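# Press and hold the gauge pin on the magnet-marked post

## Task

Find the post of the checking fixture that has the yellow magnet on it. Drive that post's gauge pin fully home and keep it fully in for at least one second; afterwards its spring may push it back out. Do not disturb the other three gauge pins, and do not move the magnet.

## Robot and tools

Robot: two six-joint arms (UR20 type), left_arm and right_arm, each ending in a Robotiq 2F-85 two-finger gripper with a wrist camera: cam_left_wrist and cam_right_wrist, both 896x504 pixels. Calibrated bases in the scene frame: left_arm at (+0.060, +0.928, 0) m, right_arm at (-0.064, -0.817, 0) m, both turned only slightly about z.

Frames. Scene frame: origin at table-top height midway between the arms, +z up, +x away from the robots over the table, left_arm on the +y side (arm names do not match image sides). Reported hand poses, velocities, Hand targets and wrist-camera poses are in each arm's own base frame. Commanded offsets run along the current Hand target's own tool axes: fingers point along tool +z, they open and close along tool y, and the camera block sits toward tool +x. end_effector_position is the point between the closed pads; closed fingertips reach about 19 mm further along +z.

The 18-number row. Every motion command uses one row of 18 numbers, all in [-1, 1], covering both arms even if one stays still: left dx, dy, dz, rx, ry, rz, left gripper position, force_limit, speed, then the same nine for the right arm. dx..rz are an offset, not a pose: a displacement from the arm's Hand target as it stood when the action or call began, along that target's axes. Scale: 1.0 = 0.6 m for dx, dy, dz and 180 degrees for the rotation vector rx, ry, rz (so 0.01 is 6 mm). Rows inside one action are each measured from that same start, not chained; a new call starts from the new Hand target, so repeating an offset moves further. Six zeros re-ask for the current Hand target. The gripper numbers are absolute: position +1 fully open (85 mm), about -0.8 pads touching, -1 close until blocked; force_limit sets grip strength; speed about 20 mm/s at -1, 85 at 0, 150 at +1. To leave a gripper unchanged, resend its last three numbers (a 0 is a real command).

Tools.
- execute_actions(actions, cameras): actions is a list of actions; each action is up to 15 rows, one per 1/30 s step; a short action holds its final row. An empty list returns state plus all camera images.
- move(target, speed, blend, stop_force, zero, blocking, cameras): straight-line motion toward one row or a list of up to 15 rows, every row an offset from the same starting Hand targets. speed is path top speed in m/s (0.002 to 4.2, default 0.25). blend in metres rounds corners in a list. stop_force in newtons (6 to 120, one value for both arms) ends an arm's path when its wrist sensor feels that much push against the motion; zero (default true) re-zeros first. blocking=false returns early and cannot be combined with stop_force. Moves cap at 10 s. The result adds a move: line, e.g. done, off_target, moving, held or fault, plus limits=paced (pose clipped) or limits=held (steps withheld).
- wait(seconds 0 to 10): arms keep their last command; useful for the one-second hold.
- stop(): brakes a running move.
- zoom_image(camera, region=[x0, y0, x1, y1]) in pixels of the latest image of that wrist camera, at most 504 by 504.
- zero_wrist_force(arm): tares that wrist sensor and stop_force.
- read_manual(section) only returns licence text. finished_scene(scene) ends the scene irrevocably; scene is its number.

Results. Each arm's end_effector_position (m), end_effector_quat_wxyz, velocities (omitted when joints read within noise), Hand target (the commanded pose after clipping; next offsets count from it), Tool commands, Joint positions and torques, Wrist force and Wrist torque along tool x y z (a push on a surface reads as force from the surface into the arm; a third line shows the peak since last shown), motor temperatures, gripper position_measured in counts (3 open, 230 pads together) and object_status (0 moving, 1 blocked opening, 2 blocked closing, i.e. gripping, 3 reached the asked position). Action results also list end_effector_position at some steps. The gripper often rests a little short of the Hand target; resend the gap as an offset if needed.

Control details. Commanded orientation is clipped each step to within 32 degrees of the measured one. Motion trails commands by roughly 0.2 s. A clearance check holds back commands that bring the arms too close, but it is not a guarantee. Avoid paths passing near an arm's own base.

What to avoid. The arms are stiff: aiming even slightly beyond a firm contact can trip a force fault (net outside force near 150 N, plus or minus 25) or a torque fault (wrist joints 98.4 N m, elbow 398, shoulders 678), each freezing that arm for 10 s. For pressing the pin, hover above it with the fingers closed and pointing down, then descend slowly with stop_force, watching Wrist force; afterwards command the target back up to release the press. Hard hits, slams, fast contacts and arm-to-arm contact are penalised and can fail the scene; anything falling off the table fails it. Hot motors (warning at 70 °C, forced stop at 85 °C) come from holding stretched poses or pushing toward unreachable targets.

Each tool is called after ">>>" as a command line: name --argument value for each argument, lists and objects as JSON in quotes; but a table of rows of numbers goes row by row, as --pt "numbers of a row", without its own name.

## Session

>>> execute_actions --actions '[]' --cameras '["all"]'

Scene clock: 0.00 s.
left_arm: end_effector_position=(+1.6020, +0.5513, +0.3701) position_measured=3 object_status=3 end_effector_quat_wxyz=(-0.049, +0.940, +0.190, +0.279) | right_arm: end_effector_position=(+0.4481, +0.4679, +0.3319) position_measured=3 object_status=3 end_effector_quat_wxyz=(-0.272, +0.502, +0.649, +0.503)
Joint positions: left_arm=[0.193 -0.686 0.985 -2.439 -1.472 -3.319] | right_arm=[4.007 -1.969 -2.772 1.193 2.076 2.519]
Joint velocities: within noise
Joint torques (N m): no reading
Motor temperatures (°C): left_arm=[24 35 26 38 34 34] | right_arm=[28 35 36 37 34 38]
Wrist force (N): no reading
Wrist torque (N m): no reading
Wrist force, peak (N): no reading
Hand target: left_arm +1.6020, +0.5513, +0.3701; -0.049, +0.940, +0.190, +0.279 | right_arm +0.4481, +0.4679, +0.3319; -0.272, +0.502, +0.649, +0.503
Tool commands: left_gripper/position=+1.0 left_gripper/force_limit=+1.0 left_gripper/speed=+1.0 right_gripper/position=+1.0 right_gripper/force_limit=+1.0 right_gripper/speed=+1.0
camera_calibration:
cam_left_wrist: T_world_to_cam=[[0.359759, -0.933045, -0.000644322, -0.0546982], [-0.905937, -0.349141, -0.239538, 1.75183], [0.223274, 0.0867594, -0.970887, 0.0836019], [0, 0, 0, 1]] pos_world=[1.58806, 0.553346, 0.500761]
cam_right_wrist: T_world_to_cam=[[0.936397, -0.0141338, 0.350658, -0.517198], [0.256442, -0.654562, -0.711187, 0.443258], [0.239579, 0.755877, -0.609305, -0.132345], [0, 0, 0, 1]] pos_world=[0.40234, 0.382866, 0.41596]

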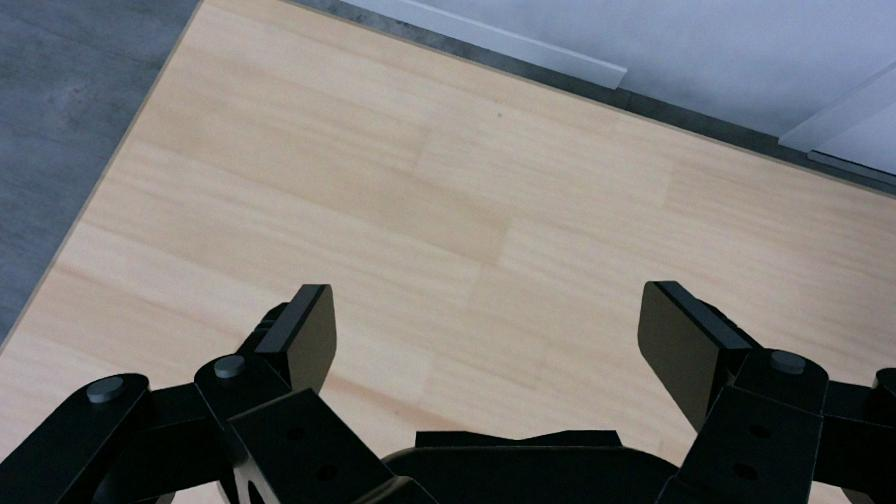

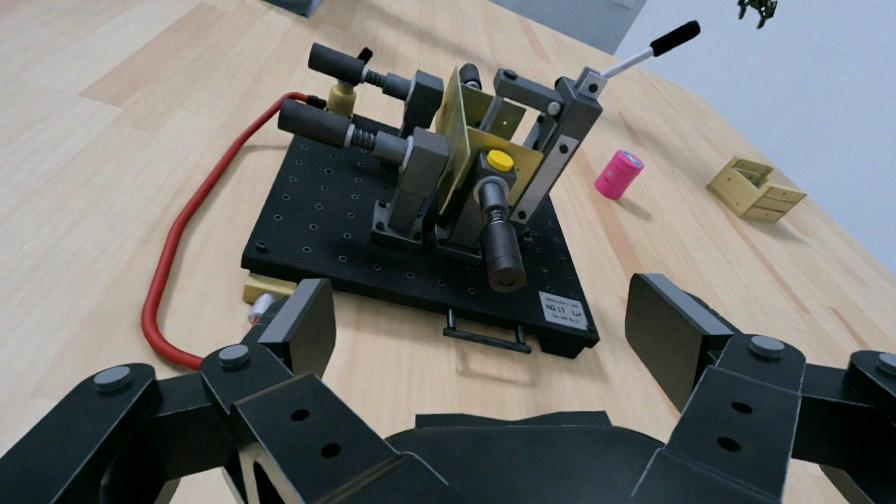

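>>> zoom_image --camera "cam_right_wrist" --region '[400, 130, 600, 310]'

Scaled by 2.520 from the camera's 896x504 image, which has a finer 1280x720 frame.

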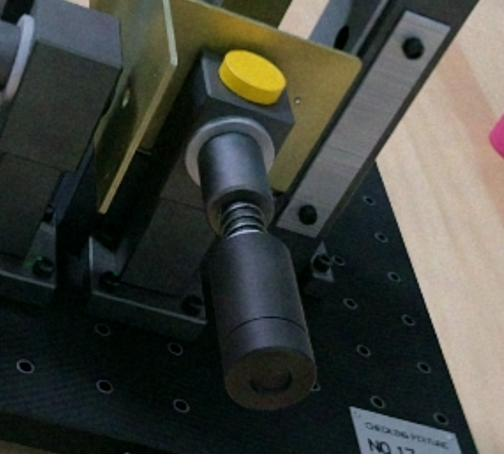

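>>> move --target '[0,0,0,0,0,0,1,1,1,-0.2097,0.0642,0.3782,0.111,-0.3723,0.0707,-1,-1,0]' --speed 0.3 --cameras '["cam_right_wrist"]'

Scene clock: 4.70 s.
left_arm: end_effector_position=(+1.6020, +0.5513, +0.3701) position_measured=3 object_status=3 end_effector_quat_wxyz=(-0.049, +0.940, +0.190, +0.279) | right_arm: end_effector_position=(+0.5620, +0.6299, +0.1599) position_measured=232 object_status=3 end_effector_quat_wxyz=(+0.000, +0.707, +0.707, +0.000)
Joint positions: left_arm=[0.193 -0.686 0.985 -2.439 -1.472 -3.319] | right_arm=[4.224 -1.821 -2.23 -0.663 1.571 2.654]
Joint torques (N m): left_arm=[-0.12 -276.15 -101.3 -12.12 0.3 -0.95] | right_arm=[18.64 90.67 87.59 6.42 -4.71 5.26]
Wrist force (N): left_arm=[0.5 0.0 0.0] | right_arm=[-1.6 1.9 0.5]
Wrist torque (N m): left_arm=[0.00 -0.10 0.00] | right_arm=[1.32 0.55 -0.77]
Wrist force, peak (N): left_arm=[0.6 -0.5 -0.3] | right_arm=[0.5 2.9 1.8]
Hand target: left_arm +1.6020, +0.5513, +0.3701; -0.049, +0.940, +0.190, +0.279 | right_arm +0.5620, +0.6300, +0.1599; +0.000, +0.707, +0.707, -0.001
Off the commanded pose: left_arm 0.000 m, 0 deg | right_arm 0.000 m, 0 deg.
move: done
camera_calibration:
cam_right_wrist: T_world_to_cam=[[0.999502, -0.0304208, -0.00834195, -0.528919], [-0.0261388, -0.946783, 0.320808, 0.575612], [-0.0176573, -0.320431, -0.947107, 0.489727], [0, 0, 0, 1]] pos_world=[0.552349, 0.685813, 0.274751]
Images, in order (width x height): cam_right_wrist 896x504.

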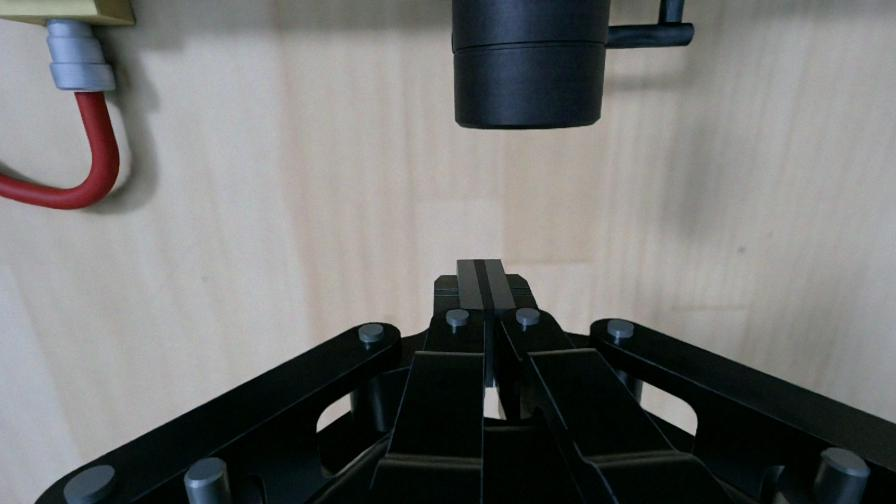

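>>> move --target '[0,0,0,0,0,0,1,1,1,0.05,0.012,0,0,0,0,-1,-1,0]' --speed 0.1 --cameras '["cam_right_wrist"]'

>>> move --target '[0,0,0,0,0,0,1,1,1,0.035,0,0,0,0,0,-1,-1,0]' --speed 0.02 --stop_force 8 --cameras '["cam_right_wrist"]'

Scene clock: 6.33 s.
left_arm: end_effector_position=(+1.6020, +0.5513, +0.3701) position_measured=3 object_status=3 end_effector_quat_wxyz=(-0.049, +0.940, +0.190, +0.279) | right_arm: end_effector_position=(+0.5692, +0.6598, +0.1599) position_measured=232 object_status=3 end_effector_quat_wxyz=(+0.000, +0.707, +0.707, -0.001)
Joint positions: left_arm=[0.193 -0.686 0.985 -2.439 -1.472 -3.319] | right_arm=[4.233 -1.846 -2.192 -0.675 1.571 2.663]
Joint torques (N m): left_arm=[1.03 -272.13 -107.04 -12 0.9 -1.4] | right_arm=[21.44 103.54 82.33 4.37 -2.95 5.98]
Wrist force (N): left_arm=[0.4 0.0 -0.4] | right_arm=[-1.4 2.4 0.5]
Wrist torque (N m): left_arm=[0.01 -0.07 -0.01] | right_arm=[1.39 0.50 -0.80]
Wrist force, peak (N): left_arm=[0.6 -0.2 -0.2] | right_arm=[-2.9 2.0 0.4]
Hand target: left_arm +1.6020, +0.5513, +0.3701; -0.049, +0.940, +0.190, +0.279 | right_arm +0.5692, +0.6599, +0.1599; +0.000, +0.707, +0.707, -0.001
Off the commanded pose: left_arm 0.000 m, 0 deg | right_arm 0.000 m, 0 deg.
move: done
camera_calibration:
cam_right_wrist: T_world_to_cam=[[0.999502, -0.0304239, -0.00833614, -0.535206], [-0.0261402, -0.946723, 0.320987, 0.604049], [-0.0176577, -0.320609, -0.947047, 0.499452], [0, 0, 0, 1]] pos_world=[0.559549, 0.715713, 0.274652]
Images, in order (width x height): cam_right_wrist 896x504.

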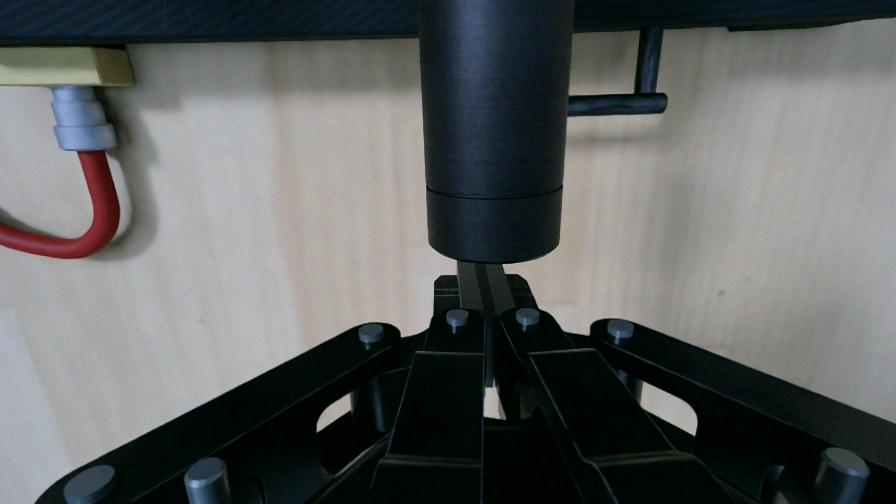

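Scene clock: 8.17 s.
left_arm: end_effector_position=(+1.6020, +0.5513, +0.3701) position_measured=3 object_status=3 end_effector_quat_wxyz=(-0.049, +0.940, +0.190, +0.279) | right_arm: end_effector_position=(+0.5692, +0.6720, +0.1598) position_measured=232 object_status=3 end_effector_quat_wxyz=(+0.000, +0.707, +0.707, -0.001)
Joint positions: left_arm=[0.193 -0.686 0.985 -2.439 -1.472 -3.319] | right_arm=[4.24 -1.854 -2.18 -0.68 1.571 2.669]
Joint torques (N m): left_arm=[1.23 -276.72 -103.1 -10.74 0.82 -0.15] | right_arm=[-16.63 143.2 63.82 17.39 0.06 -6.54]
Wrist force (N): left_arm=[0.0 -0.2 0.0] | right_arm=[-7.0 1.5 0.9]
Wrist torque (N m): left_arm=[-0.04 0.00 0.00] | right_arm=[1.35 0.58 -0.70]
Wrist force, peak (N): left_arm=[0.3 0.5 -0.3] | right_arm=[-10.0 1.0 -1.3]
Hand target: left_arm +1.6020, +0.5513, +0.3701; -0.049, +0.940, +0.190, +0.279 | right_arm +0.5692, +0.6720, +0.1598; +0.000, +0.707, +0.707, -0.001 (not the last commanded pose)
Off the commanded pose: left_arm 0.000 m, 0 deg | right_arm 0.009 m, 0 deg.
move: contact (right_arm)
camera_calibration:
cam_right_wrist: T_world_to_cam=[[0.999502, -0.0304228, -0.00833653, -0.534836], [-0.026139, -0.946723, 0.320987, 0.615599], [-0.0176577, -0.320609, -0.947047, 0.503364], [0, 0, 0, 1]] pos_world=[0.559549, 0.727913, 0.274652]
Images, in order (width x height): cam_right_wrist 896x504.

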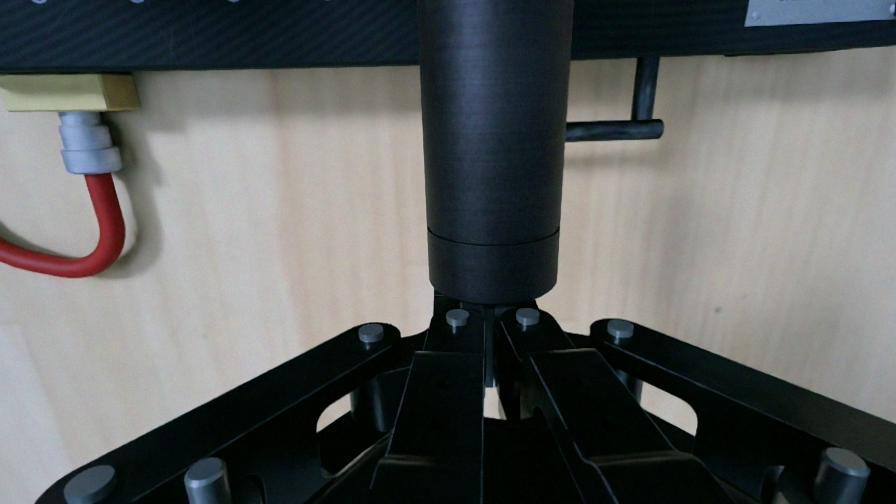

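>>> move --target '[0,0,0,0,0,0,1,1,1,0.0255,0,0,0,0,0,-1,-1,0]' --speed 0.03 --stop_force 45 --zero false

>>> move --target '[0,0,0,0,0,0,1,1,1,0.02,0,0,0,0,0,-1,-1,0]' --speed 0.006 --stop_force 40 --zero false --cameras '["cam_right_wrist"]'

Scene clock: 9.87 s.
left_arm: end_effector_position=(+1.6020, +0.5513, +0.3701) position_measured=3 object_status=3 end_effector_quat_wxyz=(-0.049, +0.940, +0.190, +0.279) | right_arm: end_effector_position=(+0.5692, +0.6873, +0.1598) position_measured=232 object_status=3 end_effector_quat_wxyz=(+0.000, +0.707, +0.707, -0.001)
Joint positions: left_arm=[0.193 -0.686 0.985 -2.439 -1.472 -3.319] | right_arm=[4.248 -1.865 -2.163 -0.685 1.571 2.677]
Joint torques (N m): left_arm=[0.85 -273.26 -100.73 -11.69 0.76 -1.32] | right_arm=[26.15 101.7 98.21 7.77 2.12 6.09]
Wrist force (N): left_arm=[0.2 0.0 -0.2] | right_arm=[-14.0 0.3 -1.6]
Wrist torque (N m): left_arm=[0.00 -0.04 0.00] | right_arm=[1.33 0.75 -0.87]
Wrist force, peak (N): left_arm=[0.4 -0.2 -0.4] | right_arm=[-14.3 0.1 -1.8]
Hand target: left_arm +1.6020, +0.5513, +0.3701; -0.049, +0.940, +0.190, +0.279 | right_arm +0.5692, +0.6873, +0.1598; +0.000, +0.707, +0.707, -0.001
Off the commanded pose: left_arm 0.000 m, 0 deg | right_arm 0.000 m, 0 deg.
move: done

Scene clock: 11.10 s.
left_arm: end_effector_position=(+1.6020, +0.5513, +0.3701) position_measured=3 object_status=3 end_effector_quat_wxyz=(-0.049, +0.940, +0.190, +0.279) | right_arm: end_effector_position=(+0.5692, +0.6907, +0.1597) position_measured=232 object_status=3 end_effector_quat_wxyz=(+0.000, +0.707, +0.707, -0.001)
Joint positions: left_arm=[0.193 -0.686 0.985 -2.439 -1.472 -3.319] | right_arm=[4.25 -1.867 -2.159 -0.687 1.571 2.679]
Joint torques (N m): left_arm=[0.02 -275.22 -103.73 -11.72 1.18 -0.49] | right_arm=[15.79 144.67 85.96 25.96 2.37 -4.22]
Wrist force (N): left_arm=[0.5 0.0 -0.1] | right_arm=[-47.3 5.7 -10.7]
Wrist torque (N m): left_arm=[0.00 -0.09 0.00] | right_arm=[1.47 1.28 -0.96]
Wrist force, peak (N): left_arm=[0.6 -0.3 -0.3] | right_arm=[-53.1 2.5 -11.0]
Hand target: left_arm +1.6020, +0.5513, +0.3701; -0.049, +0.940, +0.190, +0.279 | right_arm +0.5692, +0.6906, +0.1598; +0.000, +0.707, +0.707, -0.001 (not the last commanded pose)
Off the commanded pose: left_arm 0.000 m, 0 deg | right_arm 0.009 m, 0 deg.
move: contact (right_arm)
camera_calibration:
cam_right_wrist: T_world_to_cam=[[0.999498, -0.0305538, -0.00838972, -0.534152], [-0.0262421, -0.946648, 0.321198, 0.633278], [-0.0177559, -0.320816, -0.946975, 0.509455], [0, 0, 0, 1]] pos_world=[0.559548, 0.746613, 0.274552]
Images, in order (width x height): cam_right_wrist 896x504.

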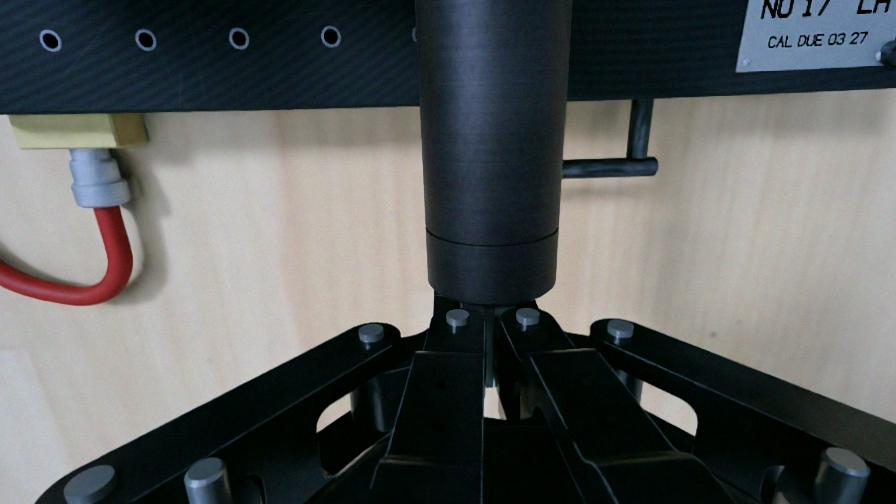

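>>> wait --seconds 1.4

>>> move --target '[0,0,0,0,0,0,1,1,1,-0.08,0,0,0,0,0,-1,-1,0]' --speed 0.1 --cameras '["cam_right_wrist"]'

Scene clock: 14.20 s.
left_arm: end_effector_position=(+1.6020, +0.5513, +0.3701) position_measured=3 object_status=3 end_effector_quat_wxyz=(-0.049, +0.940, +0.190, +0.279) | right_arm: end_effector_position=(+0.5692, +0.6906, +0.1598) position_measured=232 object_status=3 end_effector_quat_wxyz=(+0.000, +0.707, +0.707, -0.001)
Joint positions: left_arm=[0.193 -0.686 0.985 -2.439 -1.472 -3.319] | right_arm=[4.25 -1.867 -2.16 -0.687 1.571 2.679]
Joint torques (N m): left_arm=[-3.12 -276.22 -104.88 -11.02 1.28 -0.92] | right_arm=[1.23 151.65 85.75 19.34 3.07 -6.48]
Wrist force (N): left_arm=[0.0 0.0 -0.2] | right_arm=[-36.2 7.5 2.4]
Wrist torque (N m): left_arm=[0.00 0.00 0.00] | right_arm=[1.38 1.03 -0.89]
Wrist force, peak (N): left_arm=[0.3 -0.5 -0.2] | right_arm=[-46.9 5.8 -10.1]
Hand target: left_arm +1.6020, +0.5513, +0.3701; -0.049, +0.940, +0.190, +0.279 | right_arm +0.5692, +0.6906, +0.1598; +0.000, +0.707, +0.707, -0.001 (not the last commanded pose)
Tool commands: left_gripper/position=+1.0 left_gripper/force_limit=+1.0 left_gripper/speed=+1.0 right_gripper/position=-1.0 right_gripper/force_limit=-1.0 right_gripper/speed=+0.0
Off the commanded pose: left_arm 0.000 m, 0 deg | right_arm 0.009 m, 0 deg.
wait: 1.40 s; at rest from the start

Scene clock: 15.13 s.
left_arm: end_effector_position=(+1.6020, +0.5513, +0.3701) position_measured=3 object_status=3 end_effector_quat_wxyz=(-0.049, +0.940, +0.190, +0.279) | right_arm: end_effector_position=(+0.5692, +0.6428, +0.1598) position_measured=232 object_status=3 end_effector_quat_wxyz=(+0.000, +0.707, +0.707, -0.001)
Joint positions: left_arm=[0.193 -0.686 0.985 -2.439 -1.472 -3.319] | right_arm=[4.224 -1.834 -2.21 -0.669 1.571 2.653]
Joint torques (N m): left_arm=[-1.91 -271.12 -102.61 -11.83 1.41 -1.19] | right_arm=[-14.81 144.3 58.86 16.21 -1.11 -6.81]
Wrist force (N): left_arm=[0.2 -0.1 -0.1] | right_arm=[-0.1 2.2 1.7]
Wrist torque (N m): left_arm=[-0.02 -0.03 0.00] | right_arm=[1.37 0.29 -0.39]
Wrist force, peak (N): left_arm=[0.4 -0.3 -0.3] | right_arm=[-35.2 7.8 2.4]
Hand target: left_arm +1.6020, +0.5513, +0.3701; -0.049, +0.940, +0.190, +0.279 | right_arm +0.5692, +0.6426, +0.1598; +0.000, +0.707, +0.707, -0.001
Off the commanded pose: left_arm 0.000 m, 0 deg | right_arm 0.000 m, 0 deg.
move: done
camera_calibration:
cam_right_wrist: T_world_to_cam=[[0.999501, -0.0304569, -0.00842657, -0.535674], [-0.0261402, -0.946681, 0.32111, 0.587892], [-0.0177573, -0.32073, -0.947004, 0.494131], [0, 0, 0, 1]] pos_world=[0.559549, 0.698713, 0.274652]
Images, in order (width x height): cam_right_wrist 896x504.

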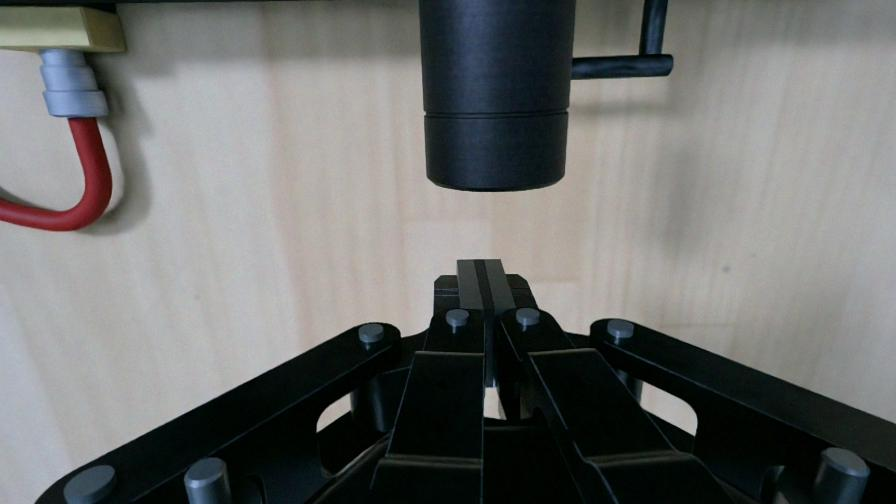

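>>> finished_scene --scene 2

The scene is finished: the task was done.


## Next scene

The same job, from a new start.

>>> execute_actions --actions '[]' --cameras '["all"]'

Scene clock: 0.00 s.
left_arm: end_effector_position=(+0.3071, -0.4220, +0.1602) position_measured=3 object_status=3 end_effector_quat_wxyz=(+0.066, +0.956, -0.074, +0.275) | right_arm: end_effector_position=(+0.4900, -0.3027, +0.2369) position_measured=3 object_status=3 end_effector_quat_wxyz=(+0.548, -0.467, -0.511, -0.471)
Joint positions: left_arm=[-1.763 -1.739 2.857 -2.766 -1.003 1.555] | right_arm=[2.511 -2.074 -2.06 -2.212 2.389 -0.015]
Joint velocities: within noise
Joint torques (N m): no reading
Motor temperatures (°C): left_arm=[24 35 26 38 34 33] | right_arm=[28 35 35 36 33 38]
Wrist force (N): no reading
Wrist torque (N m): no reading
Wrist force, peak (N): no reading
Hand target: left_arm +0.3071, -0.4220, +0.1602; +0.066, +0.956, -0.074, +0.275 | right_arm +0.4900, -0.3027, +0.2369; +0.548, -0.467, -0.511, -0.471
Tool commands: left_gripper/position=+1.0 left_gripper/force_limit=+1.0 left_gripper/speed=+1.0 right_gripper/position=+1.0 right_gripper/force_limit=+1.0 right_gripper/speed=+1.0
camera_calibration:
cam_left_wrist: T_world_to_cam=[[-0.204299, -0.976285, 0.0716159, -0.353754], [-0.955218, 0.182823, -0.232669, 0.427195], [0.214058, -0.115943, -0.969916, 0.170568], [0, 0, 0, 1]] pos_world=[0.299281, -0.40369, 0.290166]
cam_right_wrist: T_world_to_cam=[[0.98966, 0.130322, -0.059914, -0.419077], [-0.0206188, -0.284112, -0.958569, 0.167032], [-0.141945, 0.949893, -0.278487, 0.549542], [0, 0, 0, 1]] pos_world=[0.496192, -0.419935, 0.288044]

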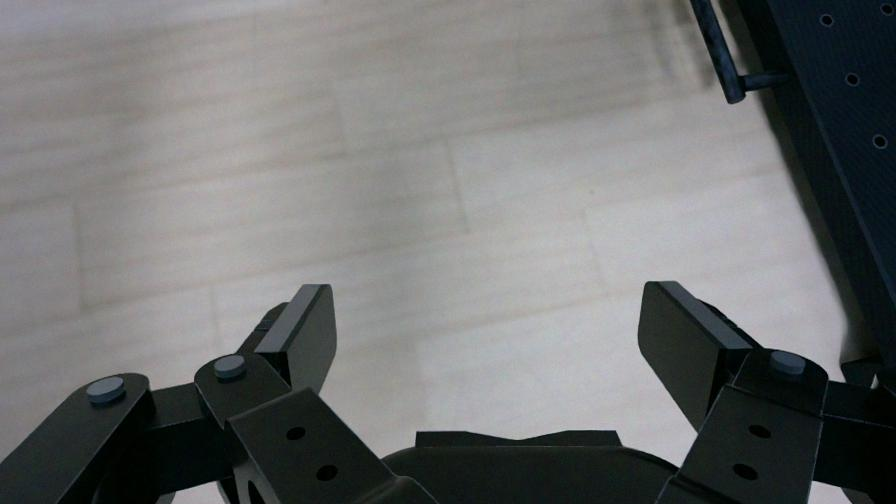

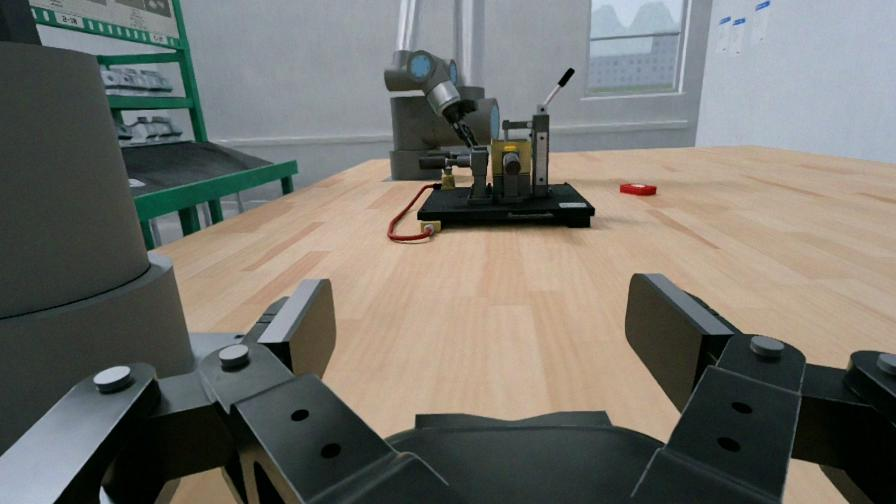

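>>> zoom_image --camera "cam_right_wrist" --region '[380, 60, 620, 240]'

Scaled by 2.100 from the camera's 896x504 image, which has a finer 1280x720 frame.

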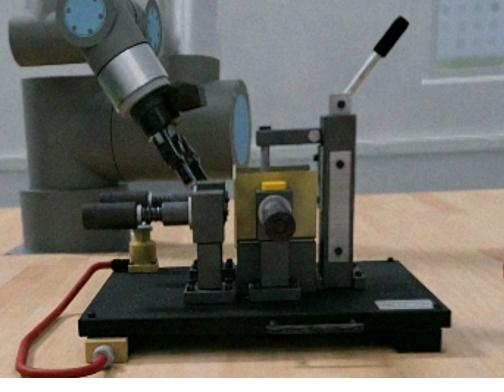

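>>> move --target '[0,0,0,0,0,0,1,1,1,0.2505,0.112,0.589,-0.0406,-0.2626,0.0053,-1,-1,0]' --speed 0.4

>>> move --target '[0,0,0,0,0,0,1,1,1,0.495,-0.0333,0.542,0,0,0,-1,-1,0]' --speed 0.4 --cameras '["cam_right_wrist"]'

Scene clock: 3.70 s.
left_arm: end_effector_position=(+0.3071, -0.4220, +0.1602) position_measured=3 object_status=3 end_effector_quat_wxyz=(+0.066, +0.956, -0.074, +0.275) | right_arm: end_effector_position=(+0.5194, +0.0501, +0.4000) position_measured=232 object_status=3 end_effector_quat_wxyz=(-0.271, +0.653, +0.653, +0.270)
Joint positions: left_arm=[-1.763 -1.739 2.857 -2.766 -1.003 1.555] | right_arm=[3.167 -1.3 -2.478 -0.911 2.356 1.605]
Joint torques (N m): left_arm=[4.2 -9.12 -52.68 -9.79 3.25 -0.82] | right_arm=[24.63 39.81 73.84 15.32 -1.02 5.59]
Wrist force (N): left_arm=[-0.2 0.2 -0.2] | right_arm=[-1.3 1.6 1.3]
Wrist torque (N m): left_arm=[0.04 0.04 0.00] | right_arm=[0.82 0.38 -0.63]
Wrist force, peak (N): left_arm=[0.3 0.3 -0.4] | right_arm=[4.3 2.6 2.6]
Hand target: left_arm +0.3071, -0.4220, +0.1602; +0.066, +0.956, -0.074, +0.275 | right_arm +0.5194, +0.0502, +0.4000; -0.271, +0.653, +0.653, +0.270
Off the commanded pose: left_arm 0.000 m, 0 deg | right_arm 0.000 m, 0 deg.
move: done

Scene clock: 5.50 s.
left_arm: end_effector_position=(+0.3071, -0.4220, +0.1602) position_measured=3 object_status=3 end_effector_quat_wxyz=(+0.066, +0.956, -0.074, +0.275) | right_arm: end_effector_position=(+0.4992, +0.4900, +0.3802) position_measured=232 object_status=3 end_effector_quat_wxyz=(-0.271, +0.653, +0.653, +0.270)
Joint positions: left_arm=[-1.763 -1.739 2.857 -2.766 -1.003 1.555] | right_arm=[3.976 -1.506 -2.541 -0.028 2.066 2.572]
Joint torques (N m): left_arm=[1.88 -13.57 -57.08 -9.91 3.66 -0.32] | right_arm=[13.71 24.96 85 16.46 -1.7 6.13]
Wrist force (N): left_arm=[0.0 0.1 -0.3] | right_arm=[0.7 0.1 1.9]
Wrist torque (N m): left_arm=[0.01 0.01 0.00] | right_arm=[0.43 0.04 -0.45]
Wrist force, peak (N): left_arm=[0.2 -0.3 -0.4] | right_arm=[3.1 0.3 5.4]
Hand target: left_arm +0.3071, -0.4220, +0.1602; +0.066, +0.956, -0.074, +0.275 | right_arm +0.4992, +0.4901, +0.3802; -0.271, +0.653, +0.653, +0.270
Off the commanded pose: left_arm 0.000 m, 0 deg | right_arm 0.000 m, 0 deg.
move: done
camera_calibration:
cam_right_wrist: T_world_to_cam=[[0.999521, -0.0152665, -0.0269372, -0.468982], [-0.0256343, -0.895958, -0.443399, 0.63618], [-0.0173654, 0.443877, -0.895919, 0.258349], [0, 0, 0, 1]] pos_world=[0.489551, 0.448155, 0.500908]
Images, in order (width x height): cam_right_wrist 896x504.

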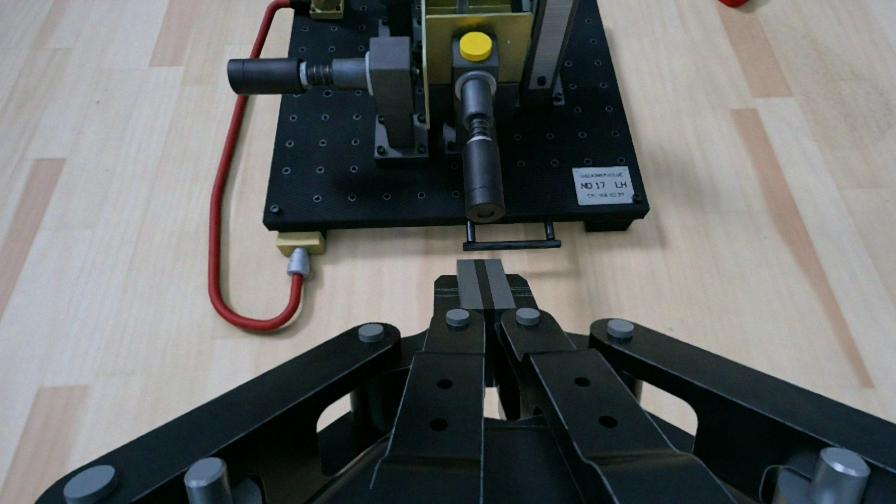

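>>> zoom_image --camera "cam_right_wrist" --region '[400, 20, 580, 240]'

Scaled by 2.291 from the camera's 896x504 image, which has a finer 1280x720 frame.

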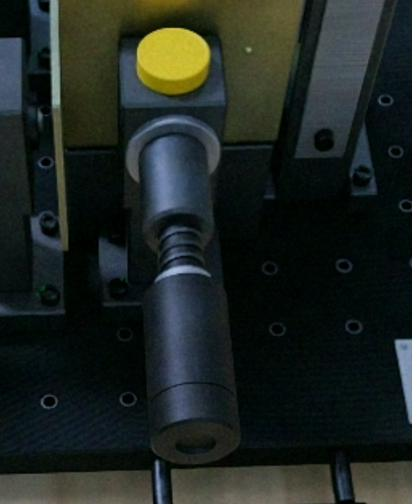

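>>> move --target '[0,0,0,0,0,0,1,1,1,-0.1229,0.0397,0.396,0,-0.25,0,-1,-1,0]' --speed 0.3 --cameras '["cam_right_wrist"]'

Scene clock: 8.60 s.
left_arm: end_effector_position=(+0.3071, -0.4220, +0.1602) position_measured=3 object_status=3 end_effector_quat_wxyz=(+0.066, +0.956, -0.074, +0.275) | right_arm: end_effector_position=(+0.5228, +0.6060, +0.1601) position_measured=232 object_status=3 end_effector_quat_wxyz=(+0.000, +0.707, +0.707, +0.000)
Joint positions: left_arm=[-1.763 -1.739 2.857 -2.766 -1.003 1.555] | right_arm=[4.254 -1.779 -2.29 -0.643 1.571 2.683]
Joint torques (N m): left_arm=[0.94 -13.81 -56.19 -9.88 2.74 -1.6] | right_arm=[21.77 83.31 80.7 4.64 -3.93 5.68]
Wrist force (N): left_arm=[-0.2 -0.1 0.0] | right_arm=[-0.9 2.2 1.6]
Wrist torque (N m): left_arm=[-0.02 0.03 0.00] | right_arm=[1.50 0.11 -0.69]
Wrist force, peak (N): left_arm=[0.4 0.1 -0.4] | right_arm=[1.4 2.9 3.3]
Hand target: left_arm +0.3071, -0.4220, +0.1602; +0.066, +0.956, -0.074, +0.275 | right_arm +0.5228, +0.6060, +0.1601; +0.000, +0.707, +0.707, +0.000
Off the commanded pose: left_arm 0.000 m, 0 deg | right_arm 0.000 m, 0 deg.
move: done
camera_calibration:
cam_right_wrist: T_world_to_cam=[[0.999534, -0.0294861, -0.00785466, -0.491242], [-0.0254278, -0.94715, 0.31978, 0.551838], [-0.0168686, -0.319432, -0.947459, 0.480625], [0, 0, 0, 1]] pos_world=[0.513153, 0.661715, 0.275047]
Images, in order (width x height): cam_right_wrist 896x504.

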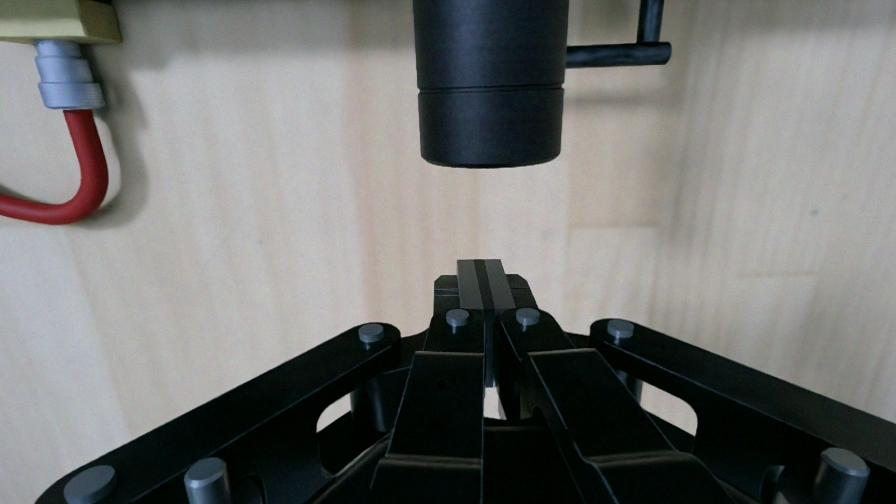

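>>> move --target '[0,0,0,0,0,0,1,1,1,0.0417,-0.0025,0,0,0,0,-1,-1,0]' --speed 0.1

>>> move --target '[0,0,0,0,0,0,1,1,1,0.0367,0,0,0,0,0,-1,-1,0]' --speed 0.03 --stop_force 40 --cameras '["cam_right_wrist"]'

Scene clock: 10.00 s.
left_arm: end_effector_position=(+0.3071, -0.4220, +0.1602) position_measured=3 object_status=3 end_effector_quat_wxyz=(+0.066, +0.956, -0.074, +0.275) | right_arm: end_effector_position=(+0.5213, +0.6309, +0.1601) position_measured=232 object_status=3 end_effector_quat_wxyz=(+0.000, +0.707, +0.707, +0.000)
Joint positions: left_arm=[-1.763 -1.739 2.857 -2.766 -1.003 1.555] | right_arm=[4.27 -1.796 -2.265 -0.651 1.571 2.698]
Joint torques (N m): left_arm=[3.88 -12.71 -54.29 -10.21 3.81 -1.22] | right_arm=[23.8 93.26 81.98 5.53 -2.2 6.15]
Wrist force (N): left_arm=[0.0 0.0 0.3] | right_arm=[-0.9 2.6 2.1]
Wrist torque (N m): left_arm=[0.00 0.00 0.00] | right_arm=[1.60 0.18 -0.65]
Wrist force, peak (N): left_arm=[-0.3 0.2 0.1] | right_arm=[-1.8 2.5 1.9]
Hand target: left_arm +0.3071, -0.4220, +0.1602; +0.066, +0.956, -0.074, +0.275 | right_arm +0.5213, +0.6311, +0.1601; +0.000, +0.707, +0.707, +0.000
Off the commanded pose: left_arm 0.000 m, 0 deg | right_arm 0.000 m, 0 deg.
move: done

Scene clock: 11.70 s.
left_arm: end_effector_position=(+0.3071, -0.4220, +0.1602) position_measured=3 object_status=3 end_effector_quat_wxyz=(+0.066, +0.956, -0.074, +0.275) | right_arm: end_effector_position=(+0.5213, +0.6531, +0.1601) position_measured=232 object_status=3 end_effector_quat_wxyz=(+0.000, +0.707, +0.707, +0.000)
Joint positions: left_arm=[-1.763 -1.739 2.857 -2.766 -1.003 1.555] | right_arm=[4.281 -1.812 -2.242 -0.658 1.571 2.71]
Joint torques (N m): left_arm=[0.82 -17 -52.8 -10.65 3.31 -0.96] | right_arm=[26.02 93.52 96.47 8.96 -1.77 6.35]
Wrist force (N): left_arm=[0.0 0.1 0.1] | right_arm=[-12.7 0.0 2.3]
Wrist torque (N m): left_arm=[0.03 0.01 0.00] | right_arm=[1.52 0.41 -0.73]
Wrist force, peak (N): left_arm=[0.5 0.1 -0.3] | right_arm=[-12.9 -0.2 3.0]
Hand target: left_arm +0.3071, -0.4220, +0.1602; +0.066, +0.956, -0.074, +0.275 | right_arm +0.5213, +0.6531, +0.1601; +0.000, +0.707, +0.707, +0.000
Off the commanded pose: left_arm 0.000 m, 0 deg | right_arm 0.000 m, 0 deg.
move: done
camera_calibration:
cam_right_wrist: T_world_to_cam=[[0.999534, -0.0294884, -0.00784544, -0.488356], [-0.0254276, -0.947049, 0.32008, 0.596287], [-0.0168686, -0.319731, -0.947358, 0.495735], [0, 0, 0, 1]] pos_world=[0.511653, 0.708815, 0.274948]
Images, in order (width x height): cam_right_wrist 896x504.

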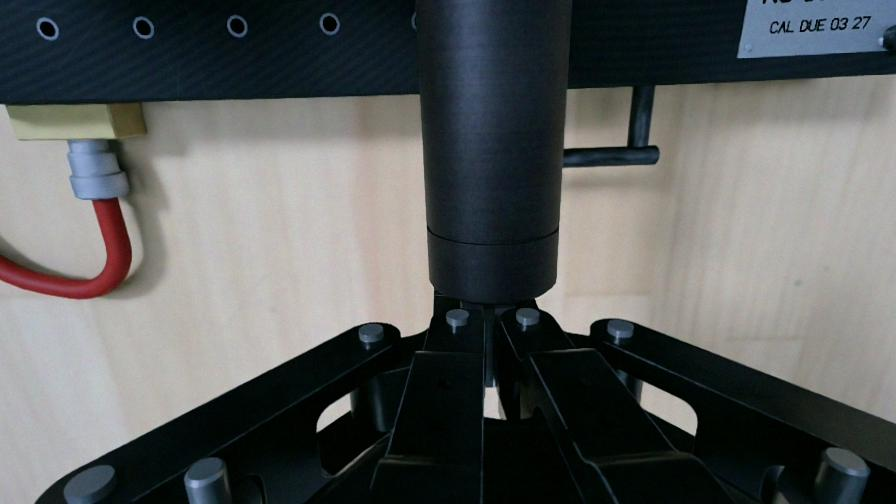

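>>> move --target '[0,0,0,0,0,0,1,1,1,0.022,0,0,0,0,0,-1,-1,0]' --speed 0.006 --stop_force 40 --zero false --cameras '["cam_right_wrist"]'

>>> wait --seconds 1.3

Scene clock: 13.67 s.
left_arm: end_effector_position=(+0.3071, -0.4220, +0.1602) position_measured=3 object_status=3 end_effector_quat_wxyz=(+0.066, +0.956, -0.074, +0.275) | right_arm: end_effector_position=(+0.5213, +0.6588, +0.1600) position_measured=232 object_status=3 end_effector_quat_wxyz=(+0.000, +0.707, +0.707, +0.000)
Joint positions: left_arm=[-1.763 -1.739 2.857 -2.766 -1.003 1.555] | right_arm=[4.284 -1.817 -2.236 -0.66 1.571 2.713]
Joint torques (N m): left_arm=[-0.95 -12.68 -56.15 -10.08 3.57 -0.96] | right_arm=[3.57 136.49 88.35 26.13 10.67 -5.59]
Wrist force (N): left_arm=[0.0 0.0 0.0] | right_arm=[-42.2 6.7 -2.2]
Wrist torque (N m): left_arm=[0.00 0.02 0.00] | right_arm=[1.63 0.78 -0.81]
Wrist force, peak (N): left_arm=[0.2 -0.1 -0.5] | right_arm=[-53.7 1.8 -9.1]
Hand target: left_arm +0.3071, -0.4220, +0.1602; +0.066, +0.956, -0.074, +0.275 | right_arm +0.5213, +0.6587, +0.1600; +0.000, +0.707, +0.707, +0.000 (not the last commanded pose)
Off the commanded pose: left_arm 0.000 m, 0 deg | right_arm 0.008 m, 0 deg.
move: contact (right_arm)
camera_calibration:
cam_right_wrist: T_world_to_cam=[[0.999533, -0.0295239, -0.00793275, -0.488035], [-0.0254296, -0.946977, 0.320292, 0.6017], [-0.0169684, -0.319941, -0.947286, 0.497675], [0, 0, 0, 1]] pos_world=[0.511553, 0.714614, 0.274849]
Images, in order (width x height): cam_right_wrist 896x504.

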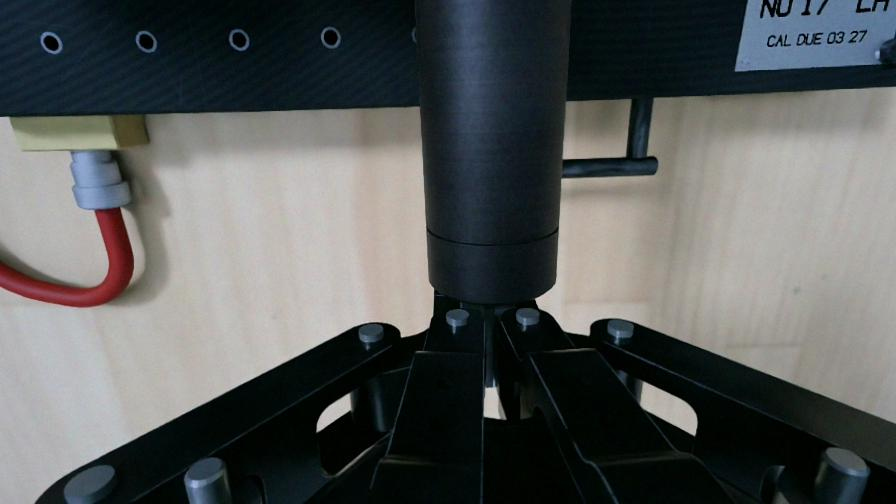

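Scene clock: 14.97 s.
left_arm: end_effector_position=(+0.3071, -0.4220, +0.1602) position_measured=3 object_status=3 end_effector_quat_wxyz=(+0.066, +0.956, -0.074, +0.275) | right_arm: end_effector_position=(+0.5213, +0.6587, +0.1600) position_measured=232 object_status=3 end_effector_quat_wxyz=(+0.000, +0.707, +0.707, +0.000)
Joint positions: left_arm=[-1.763 -1.739 2.857 -2.766 -1.003 1.555] | right_arm=[4.284 -1.817 -2.236 -0.66 1.571 2.713]
Joint torques (N m): left_arm=[6.74 -8.76 -53.07 -10.08 2.95 -1.51] | right_arm=[-2.81 135.25 85.2 23.37 11.32 -7.28]
Wrist force (N): left_arm=[0.1 0.0 -0.3] | right_arm=[-35.7 6.9 6.0]
Wrist torque (N m): left_arm=[0.00 -0.01 0.00] | right_arm=[1.58 0.63 -0.77]
Wrist force, peak (N): left_arm=[0.3 0.3 0.0] | right_arm=[-41.9 7.0 -0.9]
Hand target: left_arm +0.3071, -0.4220, +0.1602; +0.066, +0.956, -0.074, +0.275 | right_arm +0.5213, +0.6587, +0.1600; +0.000, +0.707, +0.707, +0.000 (not the last commanded pose)
Tool commands: left_gripper/position=+1.0 left_gripper/force_limit=+1.0 left_gripper/speed=+1.0 right_gripper/position=-1.0 right_gripper/force_limit=-1.0 right_gripper/speed=+0.0
Off the commanded pose: left_arm 0.000 m, 0 deg | right_arm 0.008 m, 0 deg.
wait: 1.30 s; at rest by 0.17 s

>>> move --target '[0,0,0,0,0,0,1,1,1,-0.06,0,0,0,0,0,-1,-1,0]' --speed 0.1

>>> finished_scene --scene 3

Scene clock: 16.00 s.
left_arm: end_effector_position=(+0.3071, -0.4220, +0.1602) position_measured=3 object_status=3 end_effector_quat_wxyz=(+0.066, +0.956, -0.074, +0.275) | right_arm: end_effector_position=(+0.5213, +0.6229, +0.1600) position_measured=232 object_status=3 end_effector_quat_wxyz=(+0.000, +0.707, +0.707, +0.000)
Joint positions: left_arm=[-1.763 -1.739 2.857 -2.766 -1.003 1.555] | right_arm=[4.265 -1.79 -2.274 -0.648 1.571 2.694]
Joint torques (N m): left_arm=[0.08 -10.06 -57.34 -10.42 3.03 -1.07] | right_arm=[-22.24 124.97 56.49 15.95 -3.27 -7.45]
Wrist force (N): left_arm=[-0.2 0.0 -0.1] | right_arm=[-1.6 1.9 2.1]
Wrist torque (N m): left_arm=[0.00 0.04 0.00] | right_arm=[1.47 0.27 -0.25]
Wrist force, peak (N): left_arm=[0.0 0.4 -0.3] | right_arm=[-35.8 6.9 6.5]
Hand target: left_arm +0.3071, -0.4220, +0.1602; +0.066, +0.956, -0.074, +0.275 | right_arm +0.5213, +0.6227, +0.1600; +0.000, +0.707, +0.707, +0.000
Off the commanded pose: left_arm 0.000 m, 0 deg | right_arm 0.000 m, 0 deg.
move: done

The scene is finished: the task was done.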